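# Close the white door from inside so it latches

## Task

From inside the room, push the white door shut until its latch catches and keeps it closed. Disturb nothing else, and finish with both grippers holding nothing. Release the door and back away afterwards. The robot must not topple or be left leaning, or the task fails. In the final second after everything settles, neither arm (hands included) nor the lift may touch anything, and the base may touch nothing movable (a part, box, cart, lid, drawer and so on); otherwise there is a small penalty.

## Robot and tools

Robot: a LinearBot. It has an omnidirectional wheeled base, about 0.65 m long and 0.85 m wide with both arms parked, and a vertical column roughly 1.7 m tall. A carriage rides up this column, set by lift_m (0 to 1 m). On the carriage are two identical six-joint arms, left and right, each with a two-finger gripper. The arm bases sit about 0.57 m + lift_m above the floor, and some carriage parts hang about 0.15 m lower than that. A hand reaches about 0.78 m from its shoulder, but only about 0.38 m below its arm base. The parked arm pose is joints 1 to 6 = 0, 0.05, 0.05, 1.45, 0, 0.

Cameras: carriage_camera is fixed on the carriage, facing forward and tilted about 20 degrees down. left_wrist_camera and right_wrist_camera look out past each hand's fingertips.

Frames: all positions are in metres.
- Base frame: origin on the floor under the base centre; x forward, y left, z up.
- left_hand and right_hand: the midpoint between that hand's pads, given in the base frame. Their quat_wxyz maps the base axes to the hand axes. The hand's z axis runs along the fingers and its y axis is the opening direction. A hand pointing straight up with joints 1, 5 and 6 at 0 reads (1, 0, 0, 0).
- base_odometry: in the frame the base had at the start. It only counts wheel rotation, so slip shows up as travel. Heading is in rad, positive left, between -3.142 and 3.142.
- Reported hand positions can be off, usually too high, especially at long reach.

move: one action, plus optional "cameras" and "blocking". An action holds "base", "joints" or both, and may add "speeds" and "min_time_s". All motions in an action start together.
- base: an object with exactly one key, and each value is an offset from where the base last reported itself.
  - translate_m: metres, -2 to 2, forward positive.
  - strafe_m: metres, -2 to 2, left positive.
  - rotate_rad: radians, -6.3 to 6.3, counter-clockwise (left) positive.
- joints: one flat object for both arms and the lift, keyed by joint name. Every value is an absolute target, not an offset.
  - lift_m: 0 to 1.
  - joint1_rad, for left_ and right_: -2.617 to 3.054. Turns the arm about the vertical; 0 faces forward, positive turns left.
  - joint2_rad (shoulder): 0 to 3.141. 0 puts the upper arm back and level, 1.57 upright, 3.14 forward and level.
  - joint3_rad (elbow): 0 to 3.141. 0 is folded, 3.14 straight.
  - joint4_rad (wrist pitch): -1.57 to 1.57. Positive lifts the fingertips.
  - joint5_rad (wrist yaw): -1.57 to 1.57. Positive swings the fingertips right.
  - joint6_rad (roll about the finger axis): -2.094 to 2.094. Positive is clockwise seen from the forearm.
  - gripper_m: pad gap in metres, 0 to 0.093.
  - Done tolerances: lift ±0.004, j1 ±0.02, j2 ±0.105, j3 ±0.06, j4 ±0.04, j5 ±0.025, j6 ±0.02, gripper ±0.004.
- speeds: caps for this action only.
  - translate_m and strafe_m: 0.02 to 0.5 m/s.
  - rotate_rad: 0.05 to 1.57 rad/s.
  - lift_m: 0.08 to 0.27 m/s; default 0.25. The others default to their maximum.
- min_time_s: 0.1 to 8 s, the shortest time each arm and gripper motion may take. A value of 2 or more makes hand paths straighter. Too small a value makes the arm dash and overshoot.
- blocking: default true, which waits until everything has settled. false returns within about 0.5 s; a later move then replaces only the targets it names.
- cameras: any of carriage_camera, left_wrist_camera, right_wrist_camera, or "all".
- Unknown keys make the call invalid. Out-of-range values are refused, and a refusal or an unplanned stop cancels the remaining robot calls in that reply.

Results: a move returns the robot state and images, with "pictures" naming the image order.
- "move" says done, or the worst status word.
- base_status and joint_status per motion: done, moving, off_target (rested short and may still push), contact_stop, time_out, stopped, not_followed, or limit_stop_at_motor_heat.
- "joint command not followed": a self-collision check held back arm targets. To clear it, resend one arm its current readings with joint 1 swung away, then do the other arm.
- on_its_own: actions the robot took without a command.
- motor_effort: percent of maximum, with the peak in brackets. It is noisy and biased.
- Joint torques: in N m; joints 1 to 3 wrap at ±28.
- Motor temperatures: per arm, joints then gripper. A MOTOR HOT line appears at 75 °C. At 100 °C the arm goes limp for 30 to 60 s (OVER-TEMPERATURE FAULT). Park the arm to cool it, and do not leave arms stretched out while thinking.

wait: takes seconds (0 to 10) and optional cameras. It commands nothing and returns early once motions have settled.

stop: brakes every running motion and takes optional cameras. It is not instant; the base coasts on first, and braked joints may keep pressing.

zoom_image: takes camera and region [x0, y0, x1, y1] in pixels from the top-left of that camera's latest image, at most 504 by 504.

read_manual: takes section ("licences") and returns licence text only.

finished_scene: takes scene, the number of the current scene. It ends that scene irreversibly. Make no further calls in the same reply after ending the first scene.

Cautions:
- The robot keeps running while you think.
- Arms have no contact stop. A blocked arm keeps pushing and snaps to its target once freed.
- The base contact stop ignores the arms and may react late.
- Never drive the base away while a hand still grips the shut door or its handle; the robot can pitch forward and fall. Release first, then back off about 0.2 m.
- Keep the lift low and the arms close when pushing.
- Avoid slamming the door, hard hits, and arm-on-arm contact.
- With joint 2 under 0.8, turning joint 1 outward by 0.5 or more can hit the column.
- To finish: open the grippers wide, park the arms clear of everything, and make sure the base touches nothing movable.

Each tool is called after ">>>" as name(argument=value, ...), one argument or row to a line, values as JSON.

## Session

>>> move(
)

Scene clock: 0.00 s.
Joint torques (N m): no reading
Motor temperatures (°C): left_arm=[31 34 39 31 28 30 27] | right_arm=[32 35 36 31 30 29 31]
base_odometry: x=+0.000 y=+0.000 heading=+0.000
base_status: not commanded
joint_positions: lift_m=+0.300 left_joint1_rad=-0.003 left_joint2_rad=+0.052 left_joint3_rad=+0.038 left_joint4_rad=+1.430 left_joint5_rad=-0.033 left_joint6_rad=+0.031 left_gripper_m=+0.09396 right_joint1_rad=+0.000 right_joint2_rad=+0.035 right_joint3_rad=+0.040 right_joint4_rad=+1.434 right_joint5_rad=-0.028 right_joint6_rad=-0.032 right_gripper_m=+0.09396
joint_status: not commanded
motor_effort: lift_m=+18 drive_wheels=+1
left_hand: x=+0.2553 y=+0.3028 z=+1.3095 quat_wxyz=(+0.997, -0.015, +0.077, +0.015) (m; base frame)
right_hand: x=+0.2486 y=-0.2923 z=+1.3103 quat_wxyz=(+0.998, -0.015, +0.066, -0.015) (m; base frame)
pictures: carriage_camera, left_wrist_camera, right_wrist_camera
Images, in order (width x height): carriage_camera 672x504, left_wrist_camera 672x504, right_wrist_camera 672x504.

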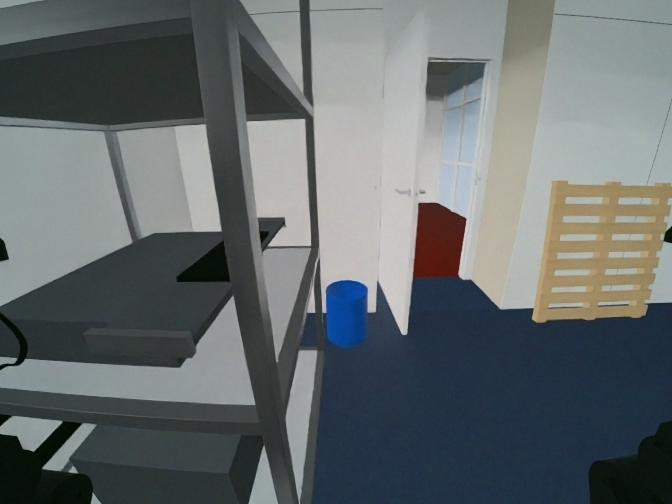

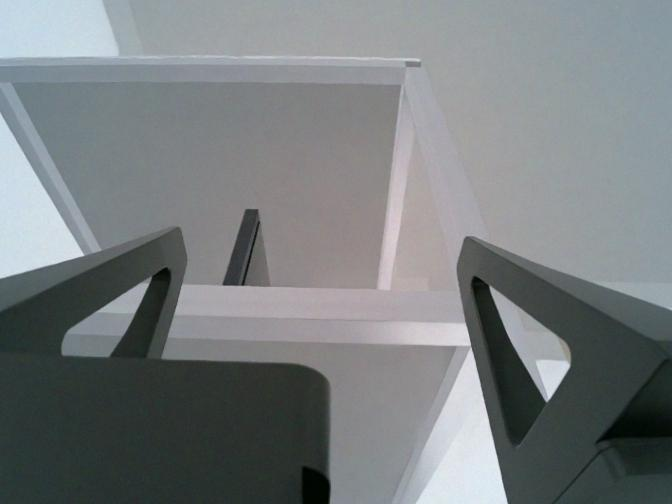

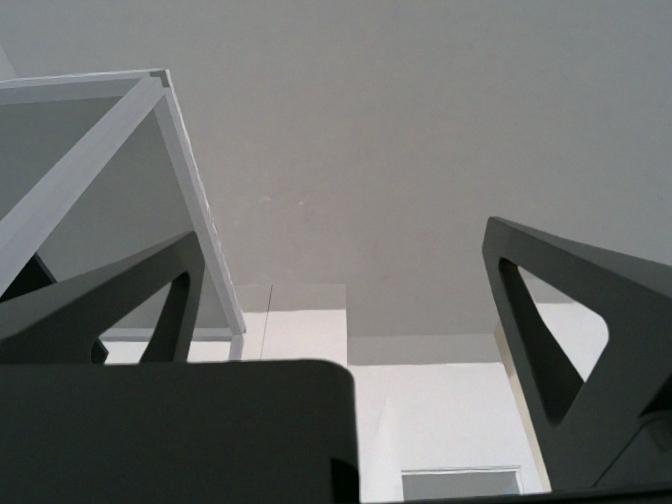

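>>> move(
  base={"strafe_m": -0.68},
  joints={"lift_m": 0.0, "left_gripper_m": 0.0},
  speeds={"strafe_m": 0.3},
  cameras=["carriage_camera"],
)

Scene clock: 52.13 s.
Joint torques (N m): left_arm=[-0.16 3.92 5.75 -0.1 0.11 0.06] | right_arm=[-0.08 3.88 6 -0.2 -0.04 -0.05]
move: done
base_odometry: x=-0.001 y=-0.680 heading=-0.001
base_status: done
joint_positions: lift_m=+0.000 left_joint1_rad=-0.003 left_joint2_rad=+0.052 left_joint3_rad=+0.038 left_joint4_rad=+1.430 left_joint5_rad=-0.033 left_joint6_rad=+0.031 left_gripper_m=+0.00067 right_joint1_rad=+0.000 right_joint2_rad=+0.035 right_joint3_rad=+0.040 right_joint4_rad=+1.434 right_joint5_rad=-0.028 right_joint6_rad=-0.032 right_gripper_m=+0.09396
joint_status: all done
motor_effort: lift_m=+19(19) drive_wheels=-4(18)
left_hand: x=+0.2553 y=+0.3028 z=+1.0094 quat_wxyz=(+0.997, -0.015, +0.077, +0.015) (m; base frame)
right_hand: x=+0.2486 y=-0.2923 z=+1.0102 quat_wxyz=(+0.998, -0.015, +0.066, -0.015) (m; base frame)
pictures: carriage_camera
Images, in order (width x height): carriage_camera 672x504.

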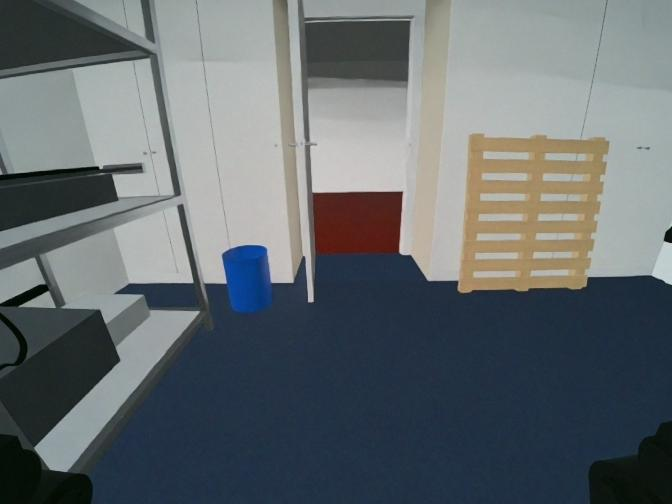

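>>> move(
  base={"translate_m": 0.9},
  joints={"left_joint1_rad": 0.05, "left_joint2_rad": 2.356, "left_joint3_rad": 1.832, "left_joint4_rad": 0.524, "left_joint5_rad": 0, "left_joint6_rad": 0},
  speeds={"translate_m": 0.3},
  min_time_s=2,
  cameras=["carriage_camera","left_wrist_camera"],
)

Scene clock: 73.17 s.
Joint torques (N m): left_arm=[0.36 -14.71 9.4 1.96 0.31 -0.1] | right_arm=[-0.14 3.88 5.96 -0.2 -0.06 -0.05]
move: done
base_odometry: x=+0.899 y=-0.681 heading=-0.001
base_status: done
joint_positions: lift_m=+0.000 left_joint1_rad=+0.044 left_joint2_rad=+2.350 left_joint3_rad=+1.804 left_joint4_rad=+0.527 left_joint5_rad=-0.015 left_joint6_rad=+0.012 left_gripper_m=+0.00067 right_joint1_rad=+0.000 right_joint2_rad=+0.035 right_joint3_rad=+0.040 right_joint4_rad=+1.434 right_joint5_rad=-0.028 right_joint6_rad=-0.032 right_gripper_m=+0.09396
joint_status: all done
motor_effort: lift_m=+18(19) drive_wheels=-3(14)
left_hand: x=+0.9083 y=+0.3306 z=+0.8015 quat_wxyz=(+0.700, -0.017, +0.714, +0.025) (m; base frame)
right_hand: x=+0.2485 y=-0.2923 z=+1.0103 quat_wxyz=(+0.998, -0.015, +0.065, -0.015) (m; base frame)
pictures: carriage_camera, left_wrist_camera
Images, in order (width x height): carriage_camera 672x504, left_wrist_camera 672x504.

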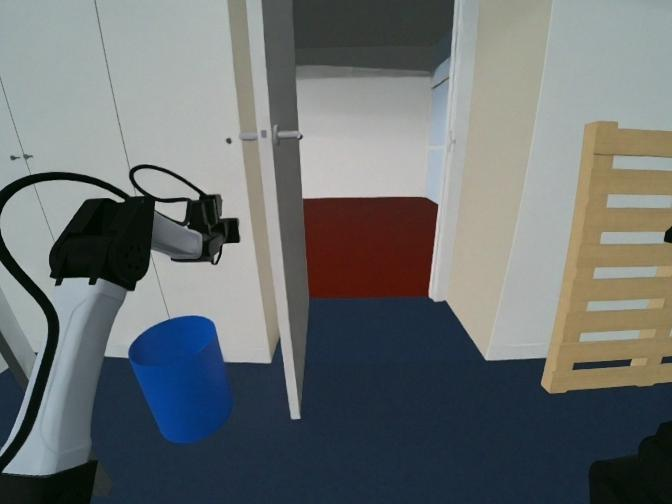

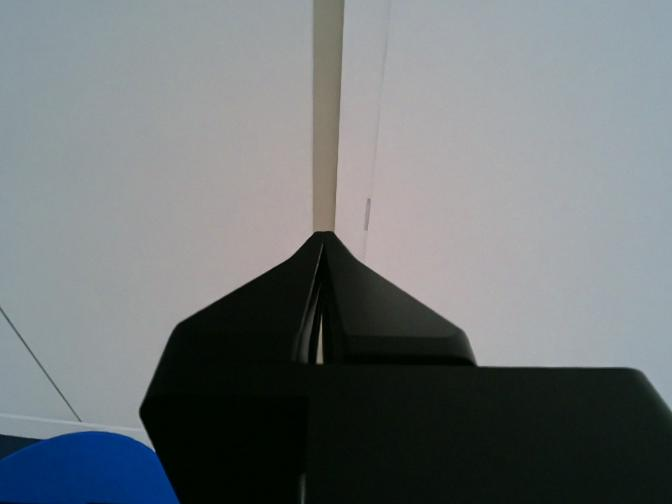

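>>> move(
  base={"translate_m": 0.24},
  speeds={"translate_m": 0.2},
  cameras=["carriage_camera","left_wrist_camera"],
)

>>> move(
  base={"strafe_m": -0.3},
  speeds={"strafe_m": 0.12},
  cameras=["carriage_camera","left_wrist_camera"],
)

Scene clock: 82.20 s.
Joint torques (N m): left_arm=[0.34 -14.56 9.54 1.96 0.26 -0.09] | right_arm=[-0.12 3.88 6.06 -0.2 -0.04 -0.05]
Motor temperatures (°C): left_arm=[31 43 44 34 28 30 28] | right_arm=[31 37 37 30 30 29 31]
move: done
base_odometry: x=+1.139 y=-0.682 heading=-0.001
base_status: done
joint_positions: lift_m=+0.000 left_joint1_rad=+0.044 left_joint2_rad=+2.350 left_joint3_rad=+1.804 left_joint4_rad=+0.524 left_joint5_rad=-0.015 left_joint6_rad=+0.012 left_gripper_m=+0.00067 right_joint1_rad=+0.000 right_joint2_rad=+0.035 right_joint3_rad=+0.040 right_joint4_rad=+1.434 right_joint5_rad=-0.028 right_joint6_rad=-0.032 right_gripper_m=+0.09396
joint_status: not commanded
motor_effort: lift_m=+18(18) drive_wheels=-2(13)
left_hand: x=+0.9083 y=+0.3306 z=+0.8010 quat_wxyz=(+0.699, -0.017, +0.714, +0.025) (m; base frame)
right_hand: x=+0.2486 y=-0.2923 z=+1.0103 quat_wxyz=(+0.998, -0.015, +0.066, -0.015) (m; base frame)
pictures: carriage_camera, left_wrist_camera
Images, in order (width x height): carriage_camera 672x504, left_wrist_camera 672x504.

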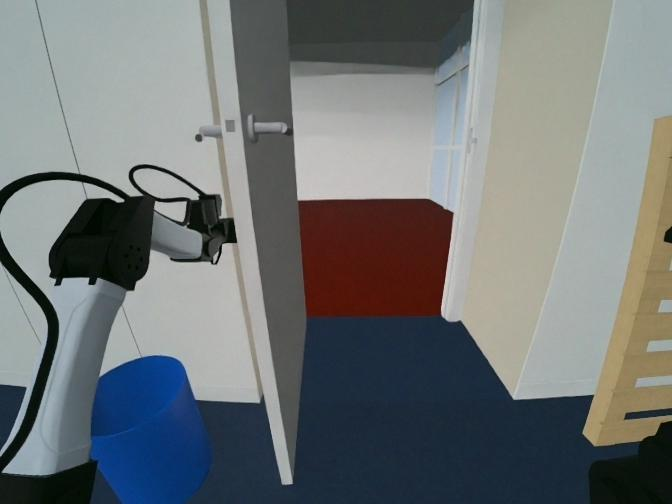

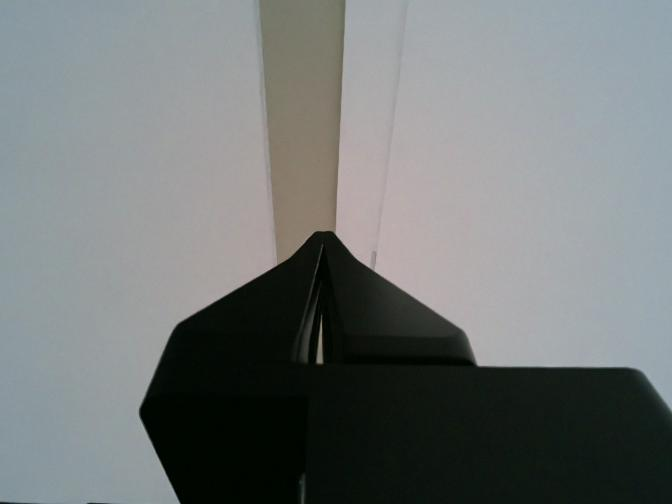

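Scene clock: 85.47 s.
Joint torques (N m): left_arm=[0.03 -14.61 9.43 1.97 0.26 -0.04] | right_arm=[0.05 3.89 5.94 -0.22 -0.09 -0.04]
move: done
base_odometry: x=+1.139 y=-0.982 heading=-0.001
base_status: done
joint_positions: lift_m=+0.000 left_joint1_rad=+0.049 left_joint2_rad=+2.350 left_joint3_rad=+1.804 left_joint4_rad=+0.524 left_joint5_rad=-0.014 left_joint6_rad=+0.008 left_gripper_m=+0.00066 right_joint1_rad=+0.000 right_joint2_rad=+0.035 right_joint3_rad=+0.040 right_joint4_rad=+1.434 right_joint5_rad=-0.028 right_joint6_rad=-0.032 right_gripper_m=+0.09396
joint_status: not commanded
motor_effort: lift_m=+18(18) drive_wheels=+0(12)
left_hand: x=+0.9082 y=+0.3338 z=+0.8009 quat_wxyz=(+0.699, -0.020, +0.714, +0.025) (m; base frame)
right_hand: x=+0.2486 y=-0.2923 z=+1.0103 quat_wxyz=(+0.998, -0.015, +0.066, -0.015) (m; base frame)
pictures: carriage_camera, left_wrist_camera
Images, in order (width x height): carriage_camera 672x504, left_wrist_camera 672x504.

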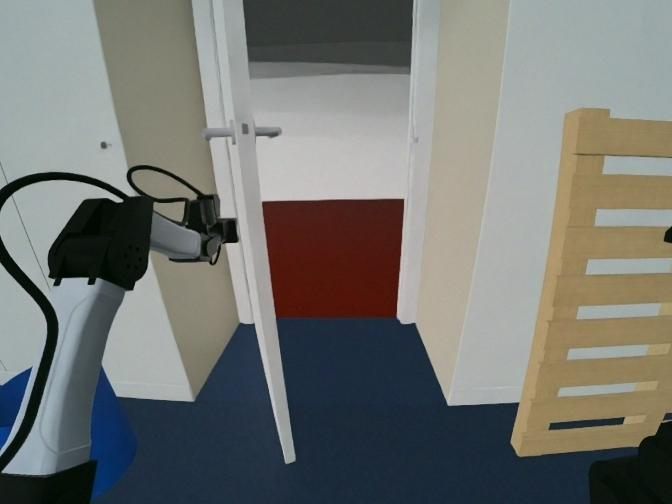

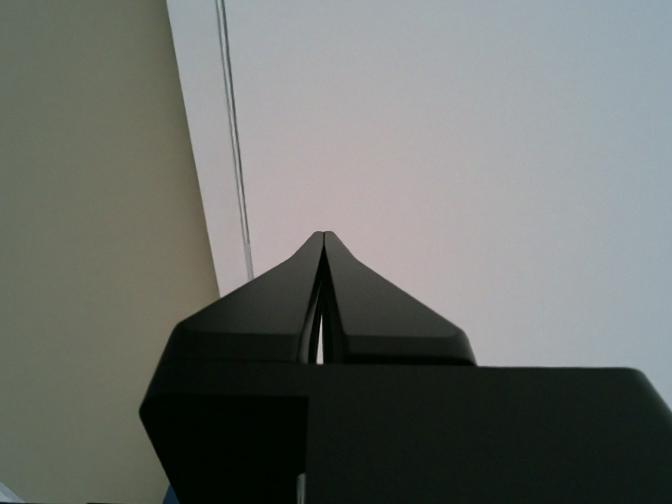

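>>> move(
  base={"strafe_m": -0.25},
  speeds={"strafe_m": 0.12},
)

>>> move(
  base={"translate_m": 0.3},
  speeds={"translate_m": 0.12},
  cameras=["carriage_camera","left_wrist_camera"],
)

>>> move(
  base={"strafe_m": -0.15},
  speeds={"strafe_m": 0.12},
  cameras=["carriage_camera","left_wrist_camera"],
)

Scene clock: 101.30 s.
Joint torques (N m): left_arm=[-0.1 -14.54 9.44 1.91 0.28 0] | right_arm=[0.06 3.86 5.96 -0.19 -0.06 -0.05]
Motor temperatures (°C): left_arm=[31 51 46 35 28 30 28] | right_arm=[31 37 37 30 30 29 31]
move: done
base_odometry: x=+1.139 y=-1.232 heading=-0.001
base_status: done
joint_positions: lift_m=+0.000 left_joint1_rad=+0.051 left_joint2_rad=+2.350 left_joint3_rad=+1.804 left_joint4_rad=+0.524 left_joint5_rad=-0.014 left_joint6_rad=+0.002 left_gripper_m=+0.00066 right_joint1_rad=+0.000 right_joint2_rad=+0.035 right_joint3_rad=+0.040 right_joint4_rad=+1.434 right_joint5_rad=-0.028 right_joint6_rad=-0.032 right_gripper_m=+0.09396
joint_status: not commanded
motor_effort: lift_m=+18(18) drive_wheels=+1(12)
left_hand: x=+0.9081 y=+0.3350 z=+0.8009 quat_wxyz=(+0.699, -0.022, +0.714, +0.024) (m; base frame)
right_hand: x=+0.2486 y=-0.2923 z=+1.0103 quat_wxyz=(+0.998, -0.015, +0.066, -0.015) (m; base frame)
pictures: none

Scene clock: 104.67 s.
Joint torques (N m): left_arm=[-0.44 -14.6 9.4 2 0.25 0.06] | right_arm=[-0.06 3.88 5.94 -0.2 -0.05 -0.05]
move: done
base_odometry: x=+1.439 y=-1.232 heading=-0.002
base_status: done
joint_positions: lift_m=+0.000 left_joint1_rad=+0.054 left_joint2_rad=+2.350 left_joint3_rad=+1.804 left_joint4_rad=+0.523 left_joint5_rad=-0.015 left_joint6_rad=+0.002 left_gripper_m=+0.00066 right_joint1_rad=+0.000 right_joint2_rad=+0.035 right_joint3_rad=+0.040 right_joint4_rad=+1.434 right_joint5_rad=-0.028 right_joint6_rad=-0.032 right_gripper_m=+0.09396
joint_status: not commanded
motor_effort: lift_m=+18(18) drive_wheels=-2(12)
left_hand: x=+0.9080 y=+0.3371 z=+0.8007 quat_wxyz=(+0.699, -0.024, +0.715, +0.025) (m; base frame)
right_hand: x=+0.2486 y=-0.2923 z=+1.0103 quat_wxyz=(+0.998, -0.015, +0.066, -0.015) (m; base frame)
pictures: carriage_camera, left_wrist_camera
Images, in order (width x height): carriage_camera 672x504, left_wrist_camera 672x504.

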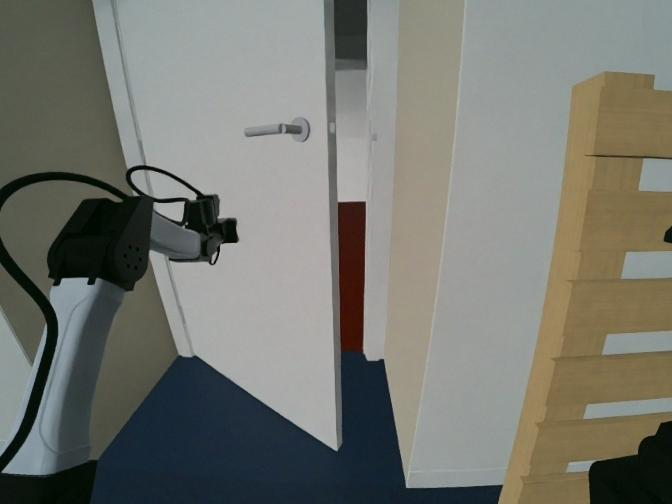

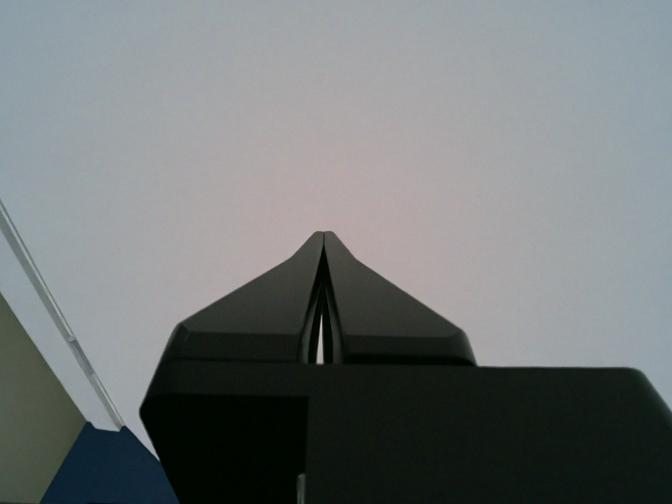

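Scene clock: 106.70 s.
Joint torques (N m): left_arm=[-0.12 -14.6 9.35 2 0.3 0.05] | right_arm=[-0.21 3.95 5.98 -0.19 -0.06 -0.05]
move: done
base_odometry: x=+1.439 y=-1.382 heading=-0.001
base_status: done
joint_positions: lift_m=+0.000 left_joint1_rad=+0.050 left_joint2_rad=+2.350 left_joint3_rad=+1.804 left_joint4_rad=+0.523 left_joint5_rad=-0.015 left_joint6_rad=+0.002 left_gripper_m=+0.00066 right_joint1_rad=+0.000 right_joint2_rad=+0.035 right_joint3_rad=+0.040 right_joint4_rad=+1.434 right_joint5_rad=-0.028 right_joint6_rad=-0.032 right_gripper_m=+0.09396
joint_status: not commanded
motor_effort: lift_m=+18(18) drive_wheels=+0(12)
left_hand: x=+0.9081 y=+0.3342 z=+0.8007 quat_wxyz=(+0.699, -0.022, +0.715, +0.024) (m; base frame)
right_hand: x=+0.2486 y=-0.2923 z=+1.0103 quat_wxyz=(+0.998, -0.015, +0.066, -0.015) (m; base frame)
pictures: carriage_camera, left_wrist_camera
Images, in order (width x height): carriage_camera 672x504, left_wrist_camera 672x504.

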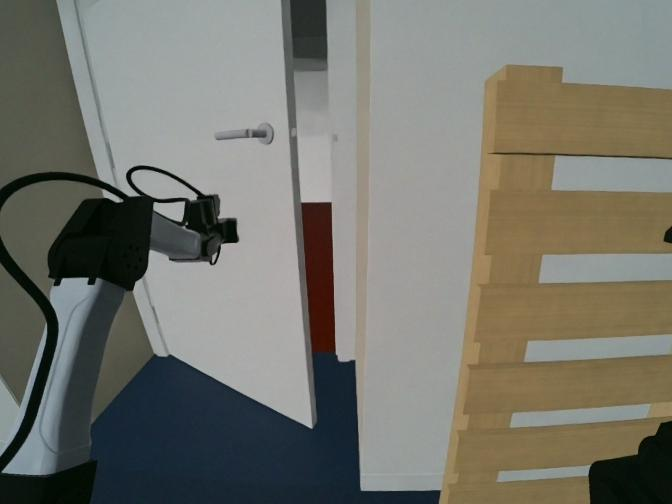

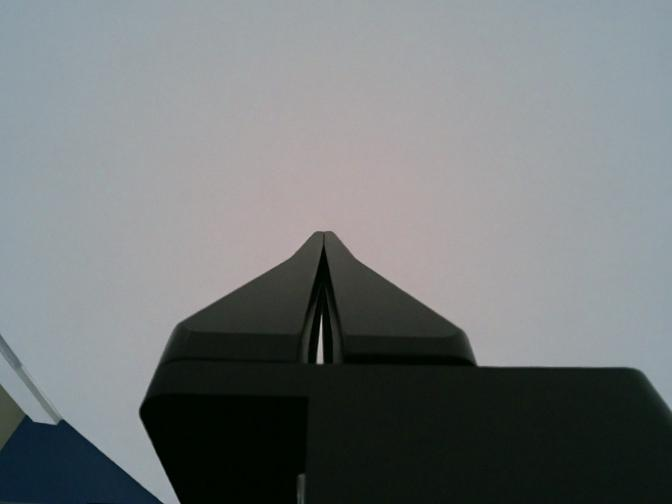

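>>> move(
  base={"translate_m": 0.22},
  joints={"left_joint1_rad": 0.0, "left_joint2_rad": 2.618, "left_joint3_rad": 2.27, "left_joint4_rad": 0.35},
  speeds={"translate_m": 0.12},
  min_time_s=2,
  cameras=["carriage_camera","left_wrist_camera"],
)

Scene clock: 118.87 s.
Joint torques (N m): left_arm=[-0.14 -15.49 9.74 1.9 0.22 0] | right_arm=[-0.08 3.69 6.08 -0.17 -0.07 -0.05]
move: contact_stop
base_odometry: x=+1.553 y=-1.383 heading=-0.002
base_status: translate_m contact_stop (by the wheels' count: +0.114 of +0.220)
joint_positions: lift_m=+0.000 left_joint1_rad=+0.000 left_joint2_rad=+2.602 left_joint3_rad=+2.240 left_joint4_rad=+0.359 left_joint5_rad=-0.011 left_joint6_rad=+0.002 left_gripper_m=+0.00066 right_joint1_rad=-0.001 right_joint2_rad=+0.037 right_joint3_rad=+0.038 right_joint4_rad=+1.431 right_joint5_rad=-0.027 right_joint6_rad=-0.032 right_gripper_m=+0.09396
joint_status: all done
motor_effort: lift_m=+18(18) drive_wheels=+17(89)
left_hand: x=+0.9600 y=+0.2989 z=+0.7982 quat_wxyz=(+0.706, -0.003, +0.708, +0.005) (m; base frame)
right_hand: x=+0.2503 y=-0.2925 z=+1.0098 quat_wxyz=(+0.997, -0.014, +0.069, -0.016) (m; base frame)
pictures: carriage_camera, left_wrist_camera
Images, in order (width x height): carriage_camera 672x504, left_wrist_camera 672x504.

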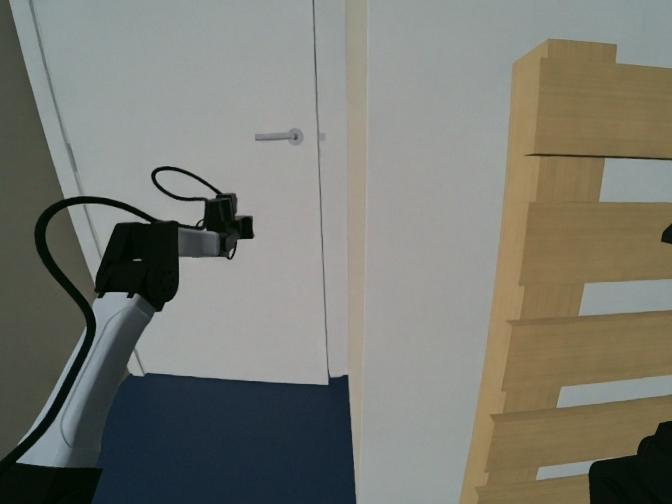

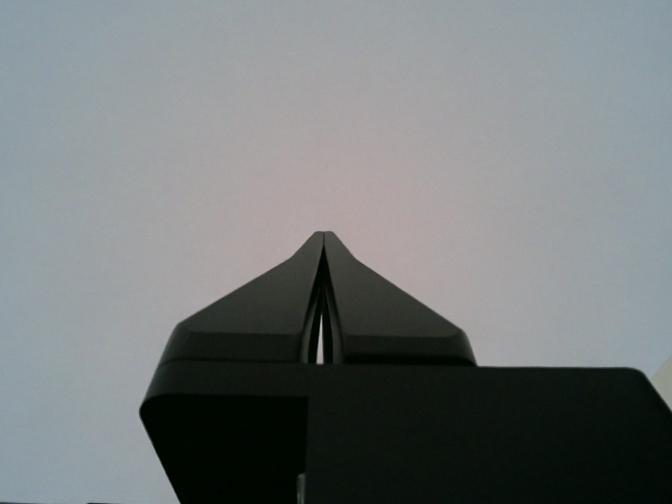

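>>> zoom_image(
  camera="carriage_camera",
  region=[230, 90, 390, 210],
)

>>> zoom_image(
  camera="carriage_camera",
  region=[260, 310, 400, 415],
)

Scaled by 3.150 from the camera's 672x504 image, which has a finer 960x720 frame.

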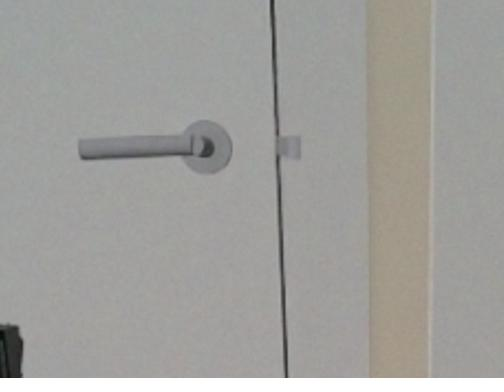

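Scaled by 3.600 from the camera's 672x504 image, which has a finer 960x720 frame.

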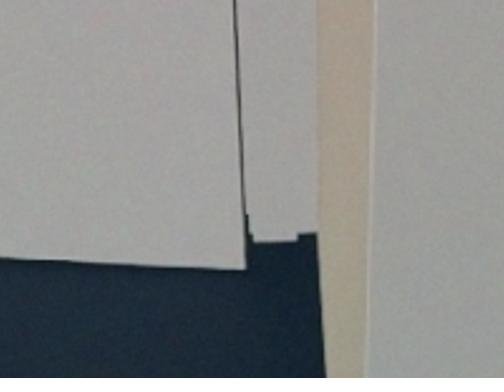

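>>> move(
  joints={"left_joint1_rad": -0.25},
  min_time_s=1.5,
)

>>> move(
  base={"translate_m": 0.1},
  speeds={"translate_m": 0.12},
  cameras=["carriage_camera"],
)

>>> zoom_image(
  camera="carriage_camera",
  region=[260, 310, 400, 415],
)

Scene clock: 137.80 s.
Joint torques (N m): left_arm=[-0.35 -15.38 9.88 1.9 0.22 0.05] | right_arm=[-0.08 3.67 6.11 -0.14 -0.07 -0.04]
Motor temperatures (°C): left_arm=[31 60 49 39 28 30 28] | right_arm=[31 36 38 30 30 29 31]
move: done
base_odometry: x=+1.553 y=-1.383 heading=-0.002
base_status: not commanded
joint_positions: lift_m=+0.000 left_joint1_rad=-0.246 left_joint2_rad=+2.602 left_joint3_rad=+2.240 left_joint4_rad=+0.359 left_joint5_rad=-0.011 left_joint6_rad=+0.002 left_gripper_m=+0.00066 right_joint1_rad=-0.001 right_joint2_rad=+0.037 right_joint3_rad=+0.038 right_joint4_rad=+1.432 right_joint5_rad=-0.027 right_joint6_rad=-0.032 right_gripper_m=+0.09396
joint_status: all done
motor_effort: lift_m=+18(18) drive_wheels=+18(19)
left_hand: x=+0.9380 y=+0.1176 z=+0.7982 quat_wxyz=(+0.701, +0.084, +0.703, -0.082) (m; base frame)
right_hand: x=+0.2502 y=-0.2925 z=+1.0098 quat_wxyz=(+0.997, -0.014, +0.069, -0.016) (m; base frame)
pictures: none

Scene clock: 138.47 s.
Joint torques (N m): left_arm=[-0.34 -15.53 9.51 1.92 0.19 0.03] | right_arm=[0.01 3.7 6.12 -0.18 -0.06 -0.05]
Motor temperatures (°C): left_arm=[31 60 49 39 28 30 28] | right_arm=[31 36 38 30 30 29 31]
move: contact_stop
base_odometry: x=+1.554 y=-1.382 heading=-0.004
base_status: translate_m contact_stop (by the wheels' count: +0.001 of +0.100)
joint_positions: lift_m=+0.000 left_joint1_rad=-0.246 left_joint2_rad=+2.605 left_joint3_rad=+2.243 left_joint4_rad=+0.355 left_joint5_rad=-0.011 left_joint6_rad=+0.002 left_gripper_m=+0.00066 right_joint1_rad=-0.001 right_joint2_rad=+0.037 right_joint3_rad=+0.038 right_joint4_rad=+1.433 right_joint5_rad=-0.027 right_joint6_rad=-0.032 right_gripper_m=+0.09396
joint_status: not commanded
motor_effort: lift_m=+18(18) drive_wheels=+14(67)
left_hand: x=+0.9384 y=+0.1175 z=+0.7969 quat_wxyz=(+0.700, +0.084, +0.705, -0.082) (m; base frame)
right_hand: x=+0.2499 y=-0.2925 z=+1.0098 quat_wxyz=(+0.997, -0.014, +0.068, -0.016) (m; base frame)
pictures: carriage_camera
Images, in order (width x height): carriage_camera 672x504.

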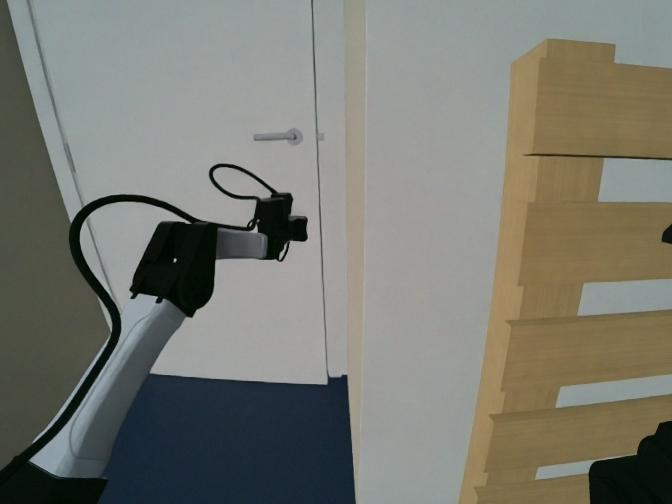

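Scaled by 3.600 from the camera's 672x504 image, which has a finer 960x720 frame.

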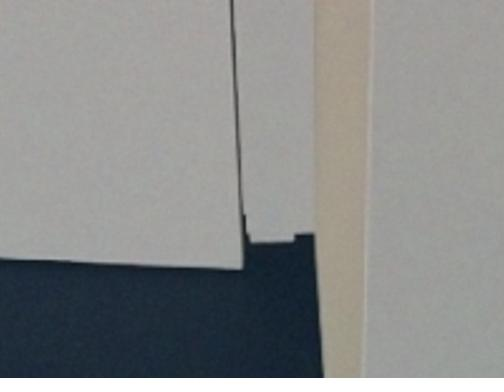

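>>> move(
  joints={"left_joint1_rad": -0.2, "left_joint2_rad": 2.007, "left_joint3_rad": 1.222, "left_joint4_rad": 0.785},
  min_time_s=1.5,
)

>>> move(
  base={"translate_m": 0.1},
  speeds={"translate_m": 0.1},
  cameras=["carriage_camera", "left_wrist_camera"],
)

Scene clock: 171.60 s.
Joint torques (N m): left_arm=[0.38 -16.21 5.64 2.19 0.23 0.03] | right_arm=[-0.08 3.73 6.12 -0.17 -0.07 -0.04]
Motor temperatures (°C): left_arm=[31 57 53 43 28 30 28] | right_arm=[31 36 39 29 29 29 31]
move: done
base_odometry: x=+1.554 y=-1.382 heading=-0.004
base_status: not commanded
joint_positions: lift_m=+0.000 left_joint1_rad=-0.206 left_joint2_rad=+2.050 left_joint3_rad=+1.230 left_joint4_rad=+0.762 left_joint5_rad=-0.011 left_joint6_rad=+0.002 left_gripper_m=+0.00066 right_joint1_rad=-0.001 right_joint2_rad=+0.037 right_joint3_rad=+0.038 right_joint4_rad=+1.433 right_joint5_rad=-0.027 right_joint6_rad=-0.032 right_gripper_m=+0.09396
joint_status: all done
motor_effort: lift_m=+18(18) drive_wheels=+13(14)
left_hand: x=+0.8032 y=+0.1762 z=+0.7760 quat_wxyz=(+0.683, +0.072, +0.724, -0.066) (m; base frame)
right_hand: x=+0.2499 y=-0.2925 z=+1.0098 quat_wxyz=(+0.997, -0.014, +0.068, -0.016) (m; base frame)
pictures: none

Scene clock: 172.27 s.
Joint torques (N m): left_arm=[0.1 -15.76 6.04 2.13 0.24 0.03] | right_arm=[-0.06 3.64 6.12 -0.17 -0.07 -0.04]
Motor temperatures (°C): left_arm=[31 57 53 43 28 30 28] | right_arm=[31 36 39 29 29 29 31]
move: contact_stop
base_odometry: x=+1.556 y=-1.382 heading=-0.006
base_status: translate_m contact_stop (by the wheels' count: +0.001 of +0.100)
joint_positions: lift_m=+0.000 left_joint1_rad=-0.204 left_joint2_rad=+2.046 left_joint3_rad=+1.227 left_joint4_rad=+0.769 left_joint5_rad=-0.011 left_joint6_rad=+0.002 left_gripper_m=+0.00066 right_joint1_rad=-0.001 right_joint2_rad=+0.037 right_joint3_rad=+0.038 right_joint4_rad=+1.433 right_joint5_rad=-0.027 right_joint6_rad=-0.032 right_gripper_m=+0.09396
joint_status: not commanded
motor_effort: lift_m=+18(18) drive_wheels=+14(70)
left_hand: x=+0.8027 y=+0.1773 z=+0.7786 quat_wxyz=(+0.686, +0.071, +0.721, -0.066) (m; base frame)
right_hand: x=+0.2499 y=-0.2925 z=+1.0098 quat_wxyz=(+0.997, -0.014, +0.068, -0.016) (m; base frame)
pictures: carriage_camera, left_wrist_camera
Images, in order (width x height): carriage_camera 672x504, left_wrist_camera 672x504.

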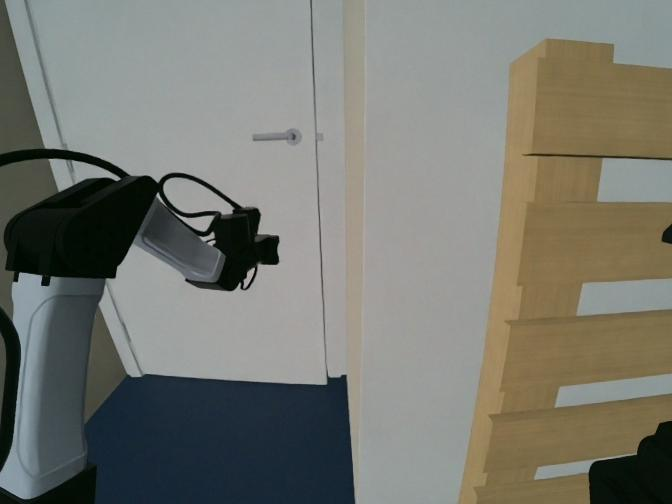

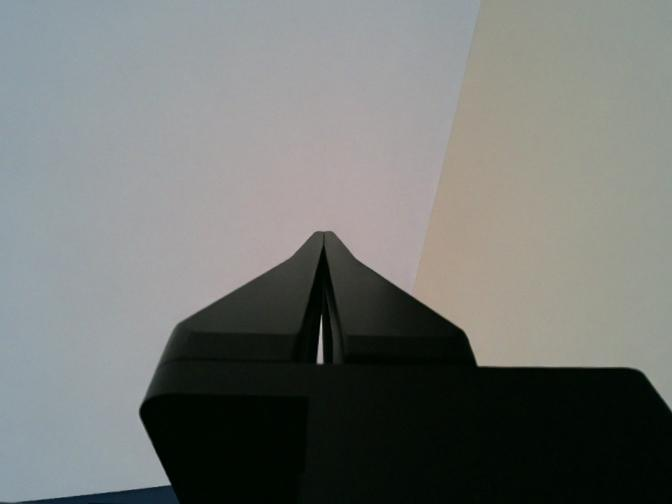

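>>> move(
  base={"translate_m": -0.2},
  joints={"left_joint1_rad": 0, "left_joint2_rad": 0.05, "left_joint3_rad": 0.05, "left_joint4_rad": 1.45,"left_joint5_rad": 0, "left_joint6_rad": 0},
  min_time_s=2,
  speeds={"translate_m": 0.15},
  cameras=["carriage_camera"],
)

>>> move(
  base={"strafe_m": 0.46},
  speeds={"strafe_m": 0.25},
  joints={"right_gripper_m": 0.0, "right_joint1_rad": 0, "right_joint2_rad": 2.007, "right_joint3_rad": 1.222, "right_joint4_rad": 0.785, "right_joint5_rad": 0, "right_joint6_rad": 0},
  min_time_s=3,
  cameras=["carriage_camera"],
)

Scene clock: 185.27 s.
Joint torques (N m): left_arm=[0.34 3.19 4.52 0.06 0.22 0] | right_arm=[-0.08 3.64 6.11 -0.21 -0.07 -0.06]
Motor temperatures (°C): left_arm=[31 60 51 42 28 30 28] | right_arm=[31 36 39 29 29 29 31]
move: done
base_odometry: x=+1.356 y=-1.381 heading=-0.006
base_status: done
joint_positions: lift_m=+0.000 left_joint1_rad=-0.006 left_joint2_rad=+0.057 left_joint3_rad=+0.057 left_joint4_rad=+1.436 left_joint5_rad=-0.011 left_joint6_rad=+0.002 left_gripper_m=+0.00066 right_joint1_rad=-0.001 right_joint2_rad=+0.037 right_joint3_rad=+0.038 right_joint4_rad=+1.432 right_joint5_rad=-0.027 right_joint6_rad=-0.032 right_gripper_m=+0.09396
joint_status: all done
motor_effort: lift_m=+18(18) drive_wheels=+4(12)
left_hand: x=+0.2502 y=+0.2988 z=+1.0148 quat_wxyz=(+0.998, -0.005, +0.068, -0.002) (m; base frame)
right_hand: x=+0.2500 y=-0.2925 z=+1.0098 quat_wxyz=(+0.997, -0.014, +0.068, -0.016) (m; base frame)
pictures: carriage_camera
Images, in order (width x height): carriage_camera 672x504.

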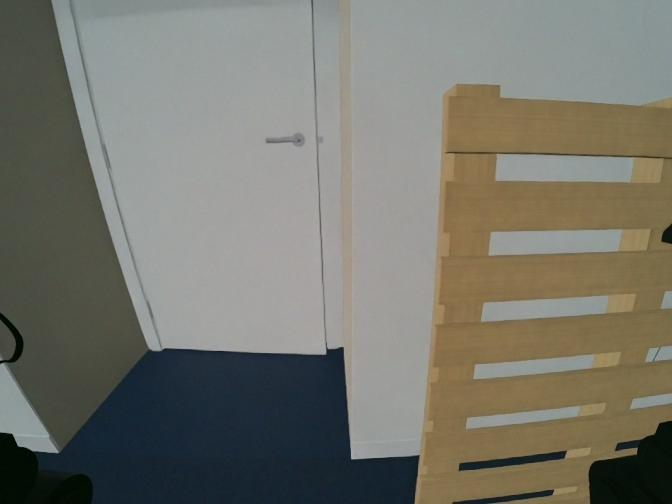

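Scene clock: 188.57 s.
Joint torques (N m): left_arm=[0.29 3.14 4.66 0.08 0.22 0.03] | right_arm=[-0.09 -9.44 9.8 2.15 0.05 0.05]
Motor temperatures (°C): left_arm=[31 58 50 41 28 30 28] | right_arm=[31 36 39 30 29 29 31]
move: done
base_odometry: x=+1.358 y=-0.921 heading=-0.006
base_status: done
joint_positions: lift_m=+0.000 left_joint1_rad=-0.005 left_joint2_rad=+0.057 left_joint3_rad=+0.057 left_joint4_rad=+1.437 left_joint5_rad=-0.010 left_joint6_rad=+0.002 left_gripper_m=+0.00066 right_joint1_rad=-0.001 right_joint2_rad=+1.992 right_joint3_rad=+1.196 right_joint4_rad=+0.794 right_joint5_rad=-0.013 right_joint6_rad=-0.008 right_gripper_m=+0.00010
joint_status: all done
motor_effort: lift_m=+18(18) drive_wheels=+0(12)
left_hand: x=+0.2498 y=+0.2987 z=+1.0149 quat_wxyz=(+0.998, -0.005, +0.067, -0.001) (m; base frame)
right_hand: x=+0.8053 y=-0.2952 z=+0.8010 quat_wxyz=(+0.706, -0.007, +0.708, +0.001) (m; base frame)
pictures: carriage_camera
Images, in order (width x height): carriage_camera 672x504.

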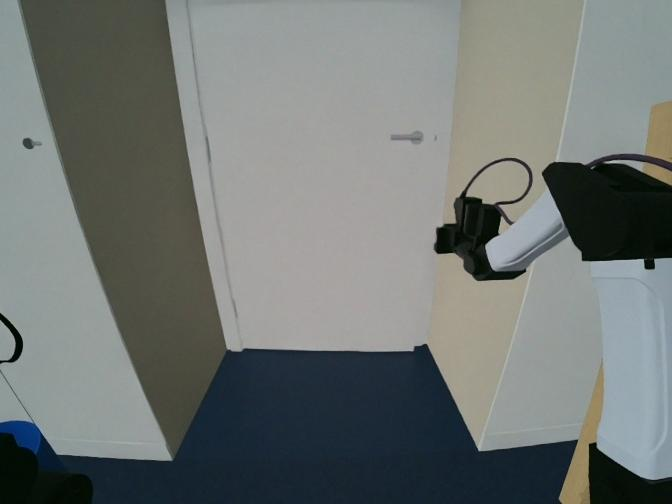

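>>> move(
  base={"translate_m": 0.38},
  joints={"right_joint1_rad": 0, "right_joint2_rad": 2.618, "right_joint3_rad": 2.27, "right_joint4_rad": 0.35},
  speeds={"translate_m": 0.2},
  min_time_s=1.5,
)

>>> move(
  base={"translate_m": 0.14},
  speeds={"translate_m": 0.1},
  cameras=["carriage_camera"],
)

Scene clock: 205.17 s.
Joint torques (N m): left_arm=[0.25 3.47 5 -0.1 0.23 0.03] | right_arm=[-0.18 4.01 10.59 7.67 0.05 0.02]
Motor temperatures (°C): left_arm=[31 50 47 38 28 30 28] | right_arm=[31 41 40 37 29 29 31]
move: off_target
base_odometry: x=+1.738 y=-0.923 heading=-0.007
base_status: done
joint_positions: lift_m=+0.000 left_joint1_rad=-0.005 left_joint2_rad=+0.054 left_joint3_rad=+0.053 left_joint4_rad=+1.450 left_joint5_rad=-0.006 left_joint6_rad=+0.002 left_gripper_m=+0.00066 right_joint1_rad=+0.001 right_joint2_rad=+2.405 right_joint3_rad=+2.243 right_joint4_rad=-0.235 right_joint5_rad=-0.013 right_joint6_rad=-0.006 right_gripper_m=+0.00010
joint_status: right_joint2_rad off_target (ended at +2.405, target +2.618); right_joint4_rad off_target (ended at -0.235, target +0.350); the others done
motor_effort: lift_m=+17(19) drive_wheels=+19(55)
left_hand: x=+0.2469 y=+0.2981 z=+1.0143 quat_wxyz=(+0.998, -0.003, +0.061, -0.001) (m; base frame)
right_hand: x=+0.9110 y=-0.2946 z=+0.7952 quat_wxyz=(+0.554, -0.006, +0.833, +0.004) (m; base frame)
pictures: none

Scene clock: 207.27 s.
Joint torques (N m): left_arm=[0.28 3.52 5.22 -0.17 0.14 -0.01] | right_arm=[-0.55 4.7 8.84 7.62 -0.07 -0.23]
Motor temperatures (°C): left_arm=[31 50 47 38 28 30 28] | right_arm=[31 41 40 45 29 29 31]
move: done
base_odometry: x=+1.877 y=-0.924 heading=-0.007
base_status: done
joint_positions: lift_m=+0.000 left_joint1_rad=-0.005 left_joint2_rad=+0.053 left_joint3_rad=+0.050 left_joint4_rad=+1.453 left_joint5_rad=-0.006 left_joint6_rad=+0.002 left_gripper_m=+0.00066 right_joint1_rad=+0.006 right_joint2_rad=+2.415 right_joint3_rad=+2.244 right_joint4_rad=-1.473 right_joint5_rad=+0.000 right_joint6_rad=+0.016 right_gripper_m=+0.00010
joint_status: not commanded
motor_effort: lift_m=+17(19) drive_wheels=+24(37)
left_hand: x=+0.2464 y=+0.2980 z=+1.0137 quat_wxyz=(+0.998, -0.003, +0.060, -0.001) (m; base frame)
right_hand: x=+0.6657 y=-0.2947 z=+0.6396 quat_wxyz=(-0.037, +0.005, +0.999, +0.000) (m; base frame)
pictures: carriage_camera
Images, in order (width x height): carriage_camera 672x504.

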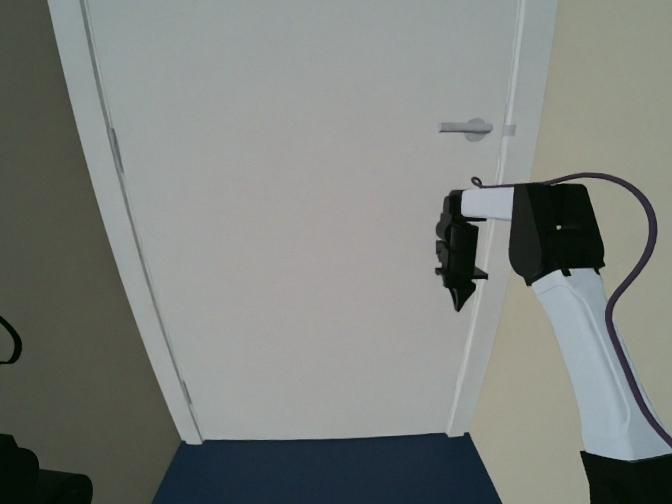

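>>> zoom_image(
  camera="carriage_camera",
  region=[400, 60, 580, 200],
)

>>> zoom_image(
  camera="carriage_camera",
  region=[400, 340, 520, 460],
)

>>> zoom_image(
  camera="carriage_camera",
  region=[150, 360, 270, 480],
)

Scaled by 2.800 from the camera's 672x504 image, which has a finer 960x720 frame.

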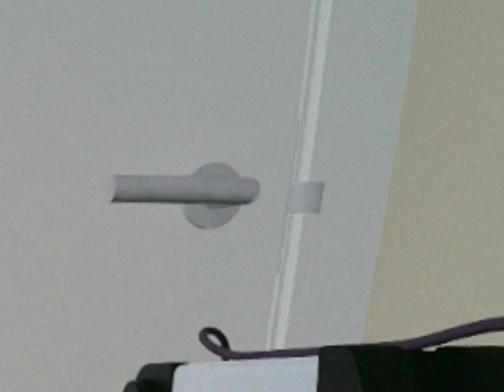

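Scaled by 4.200 from the camera's 672x504 image, which has a finer 960x720 frame.

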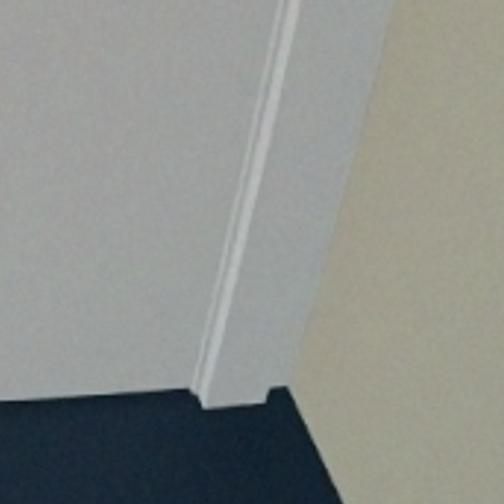

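Scaled by 4.200 from the camera's 672x504 image, which has a finer 960x720 frame.

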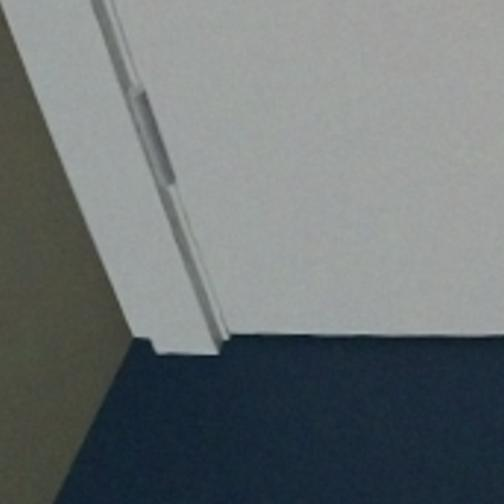

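>>> move(
  joints={"right_joint2_rad": 2.3, "right_joint3_rad": 2.2, "right_joint4_rad": -1.4},
  base={"translate_m": -0.3},
  speeds={"translate_m": 0.15},
  cameras=["carriage_camera"],
)

>>> move(
  base={"translate_m": -0.25},
  joints={"right_joint1_rad": 0, "right_joint2_rad": 0.05, "right_joint3_rad": 0.05, "right_joint4_rad": 1.45,"right_joint5_rad": 0, "right_joint6_rad": 0},
  min_time_s=2,
  cameras=["carriage_camera"],
)

Scene clock: 226.60 s.
Joint torques (N m): left_arm=[0.36 3.47 5.08 -0.1 0.19 -0.01] | right_arm=[-0.57 -16.39 6.76 0.46 -0.07 -0.15]
Motor temperatures (°C): left_arm=[31 45 46 36 28 30 28] | right_arm=[31 40 41 77 29 29 31]
move: done
MOTOR HOT: joint 4 (wrist pitch) of the right arm reports 77 °C; the controller stops that arm at 100 °C. To cool a motor, set the load down, stop pushing, or move to a pose that needs little force.
base_odometry: x=+1.577 y=-0.922 heading=-0.008
base_status: done
joint_positions: lift_m=+0.000 left_joint1_rad=-0.005 left_joint2_rad=+0.053 left_joint3_rad=+0.050 left_joint4_rad=+1.452 left_joint5_rad=-0.006 left_joint6_rad=+0.002 left_gripper_m=+0.00066 right_joint1_rad=+0.006 right_joint2_rad=+2.343 right_joint3_rad=+2.198 right_joint4_rad=-1.394 right_joint5_rad=+0.000 right_joint6_rad=+0.008 right_gripper_m=+0.00010
joint_status: all done
motor_effort: lift_m=+18(18) drive_wheels=-3(18)
left_hand: x=+0.2467 y=+0.2980 z=+1.0136 quat_wxyz=(+0.998, -0.003, +0.061, -0.001) (m; base frame)
right_hand: x=+0.6783 y=-0.2943 z=+0.6595 quat_wxyz=(+0.016, +0.001, +1.000, +0.000) (m; base frame)
pictures: carriage_camera
Images, in order (width x height): carriage_camera 672x504.

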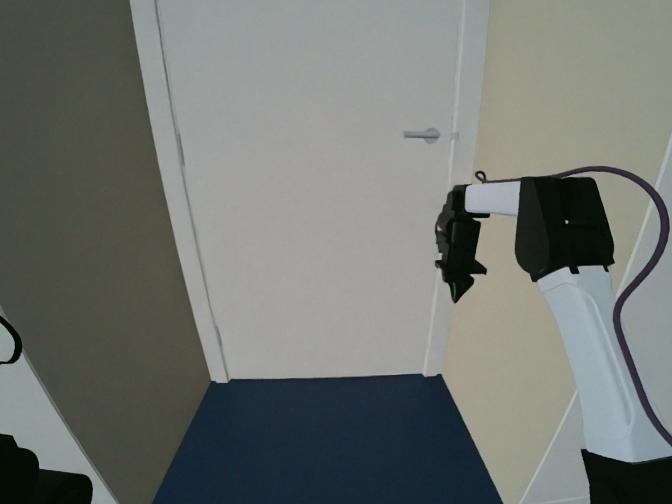

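Scene clock: 229.10 s.
Joint torques (N m): left_arm=[0.28 3.58 5.08 -0.11 0.17 0.03] | right_arm=[-0.7 3.06 4.88 -0.08 -0.08 -0.13]
Motor temperatures (°C): left_arm=[31 45 46 36 28 30 29] | right_arm=[31 41 41 73 29 29 31]
move: done
MOTOR HOT: still on. Joint 4 (wrist pitch) of the right arm reports 73 °C.
base_odometry: x=+1.327 y=-0.920 heading=-0.009
base_status: done
joint_positions: lift_m=+0.000 left_joint1_rad=-0.005 left_joint2_rad=+0.053 left_joint3_rad=+0.050 left_joint4_rad=+1.452 left_joint5_rad=-0.006 left_joint6_rad=+0.002 left_gripper_m=+0.00066 right_joint1_rad=+0.006 right_joint2_rad=+0.058 right_joint3_rad=+0.058 right_joint4_rad=+1.438 right_joint5_rad=+0.000 right_joint6_rad=+0.008 right_gripper_m=+0.00010
joint_status: all done
motor_effort: lift_m=+18(18) drive_wheels=-3(17)
left_hand: x=+0.2468 y=+0.2980 z=+1.0136 quat_wxyz=(+0.998, -0.003, +0.061, -0.001) (m; base frame)
right_hand: x=+0.2492 y=-0.2969 z=+1.0154 quat_wxyz=(+0.998, +0.000, +0.066, +0.007) (m; base frame)
pictures: carriage_camera
Images, in order (width x height): carriage_camera 672x504.

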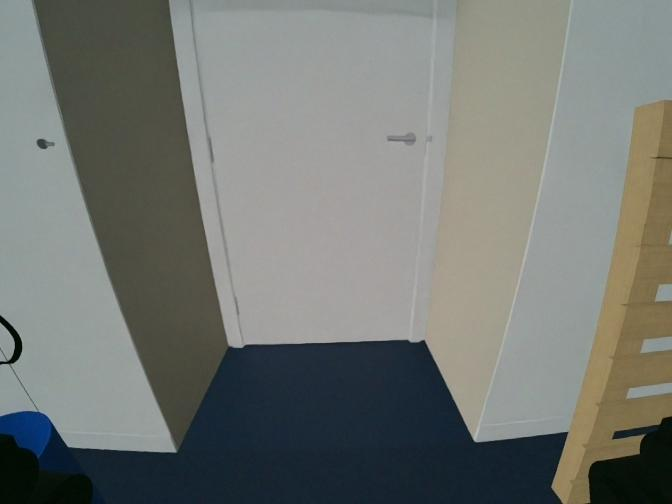

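>>> finished_scene(
  scene=1,
)

The scene is finished: the task was done.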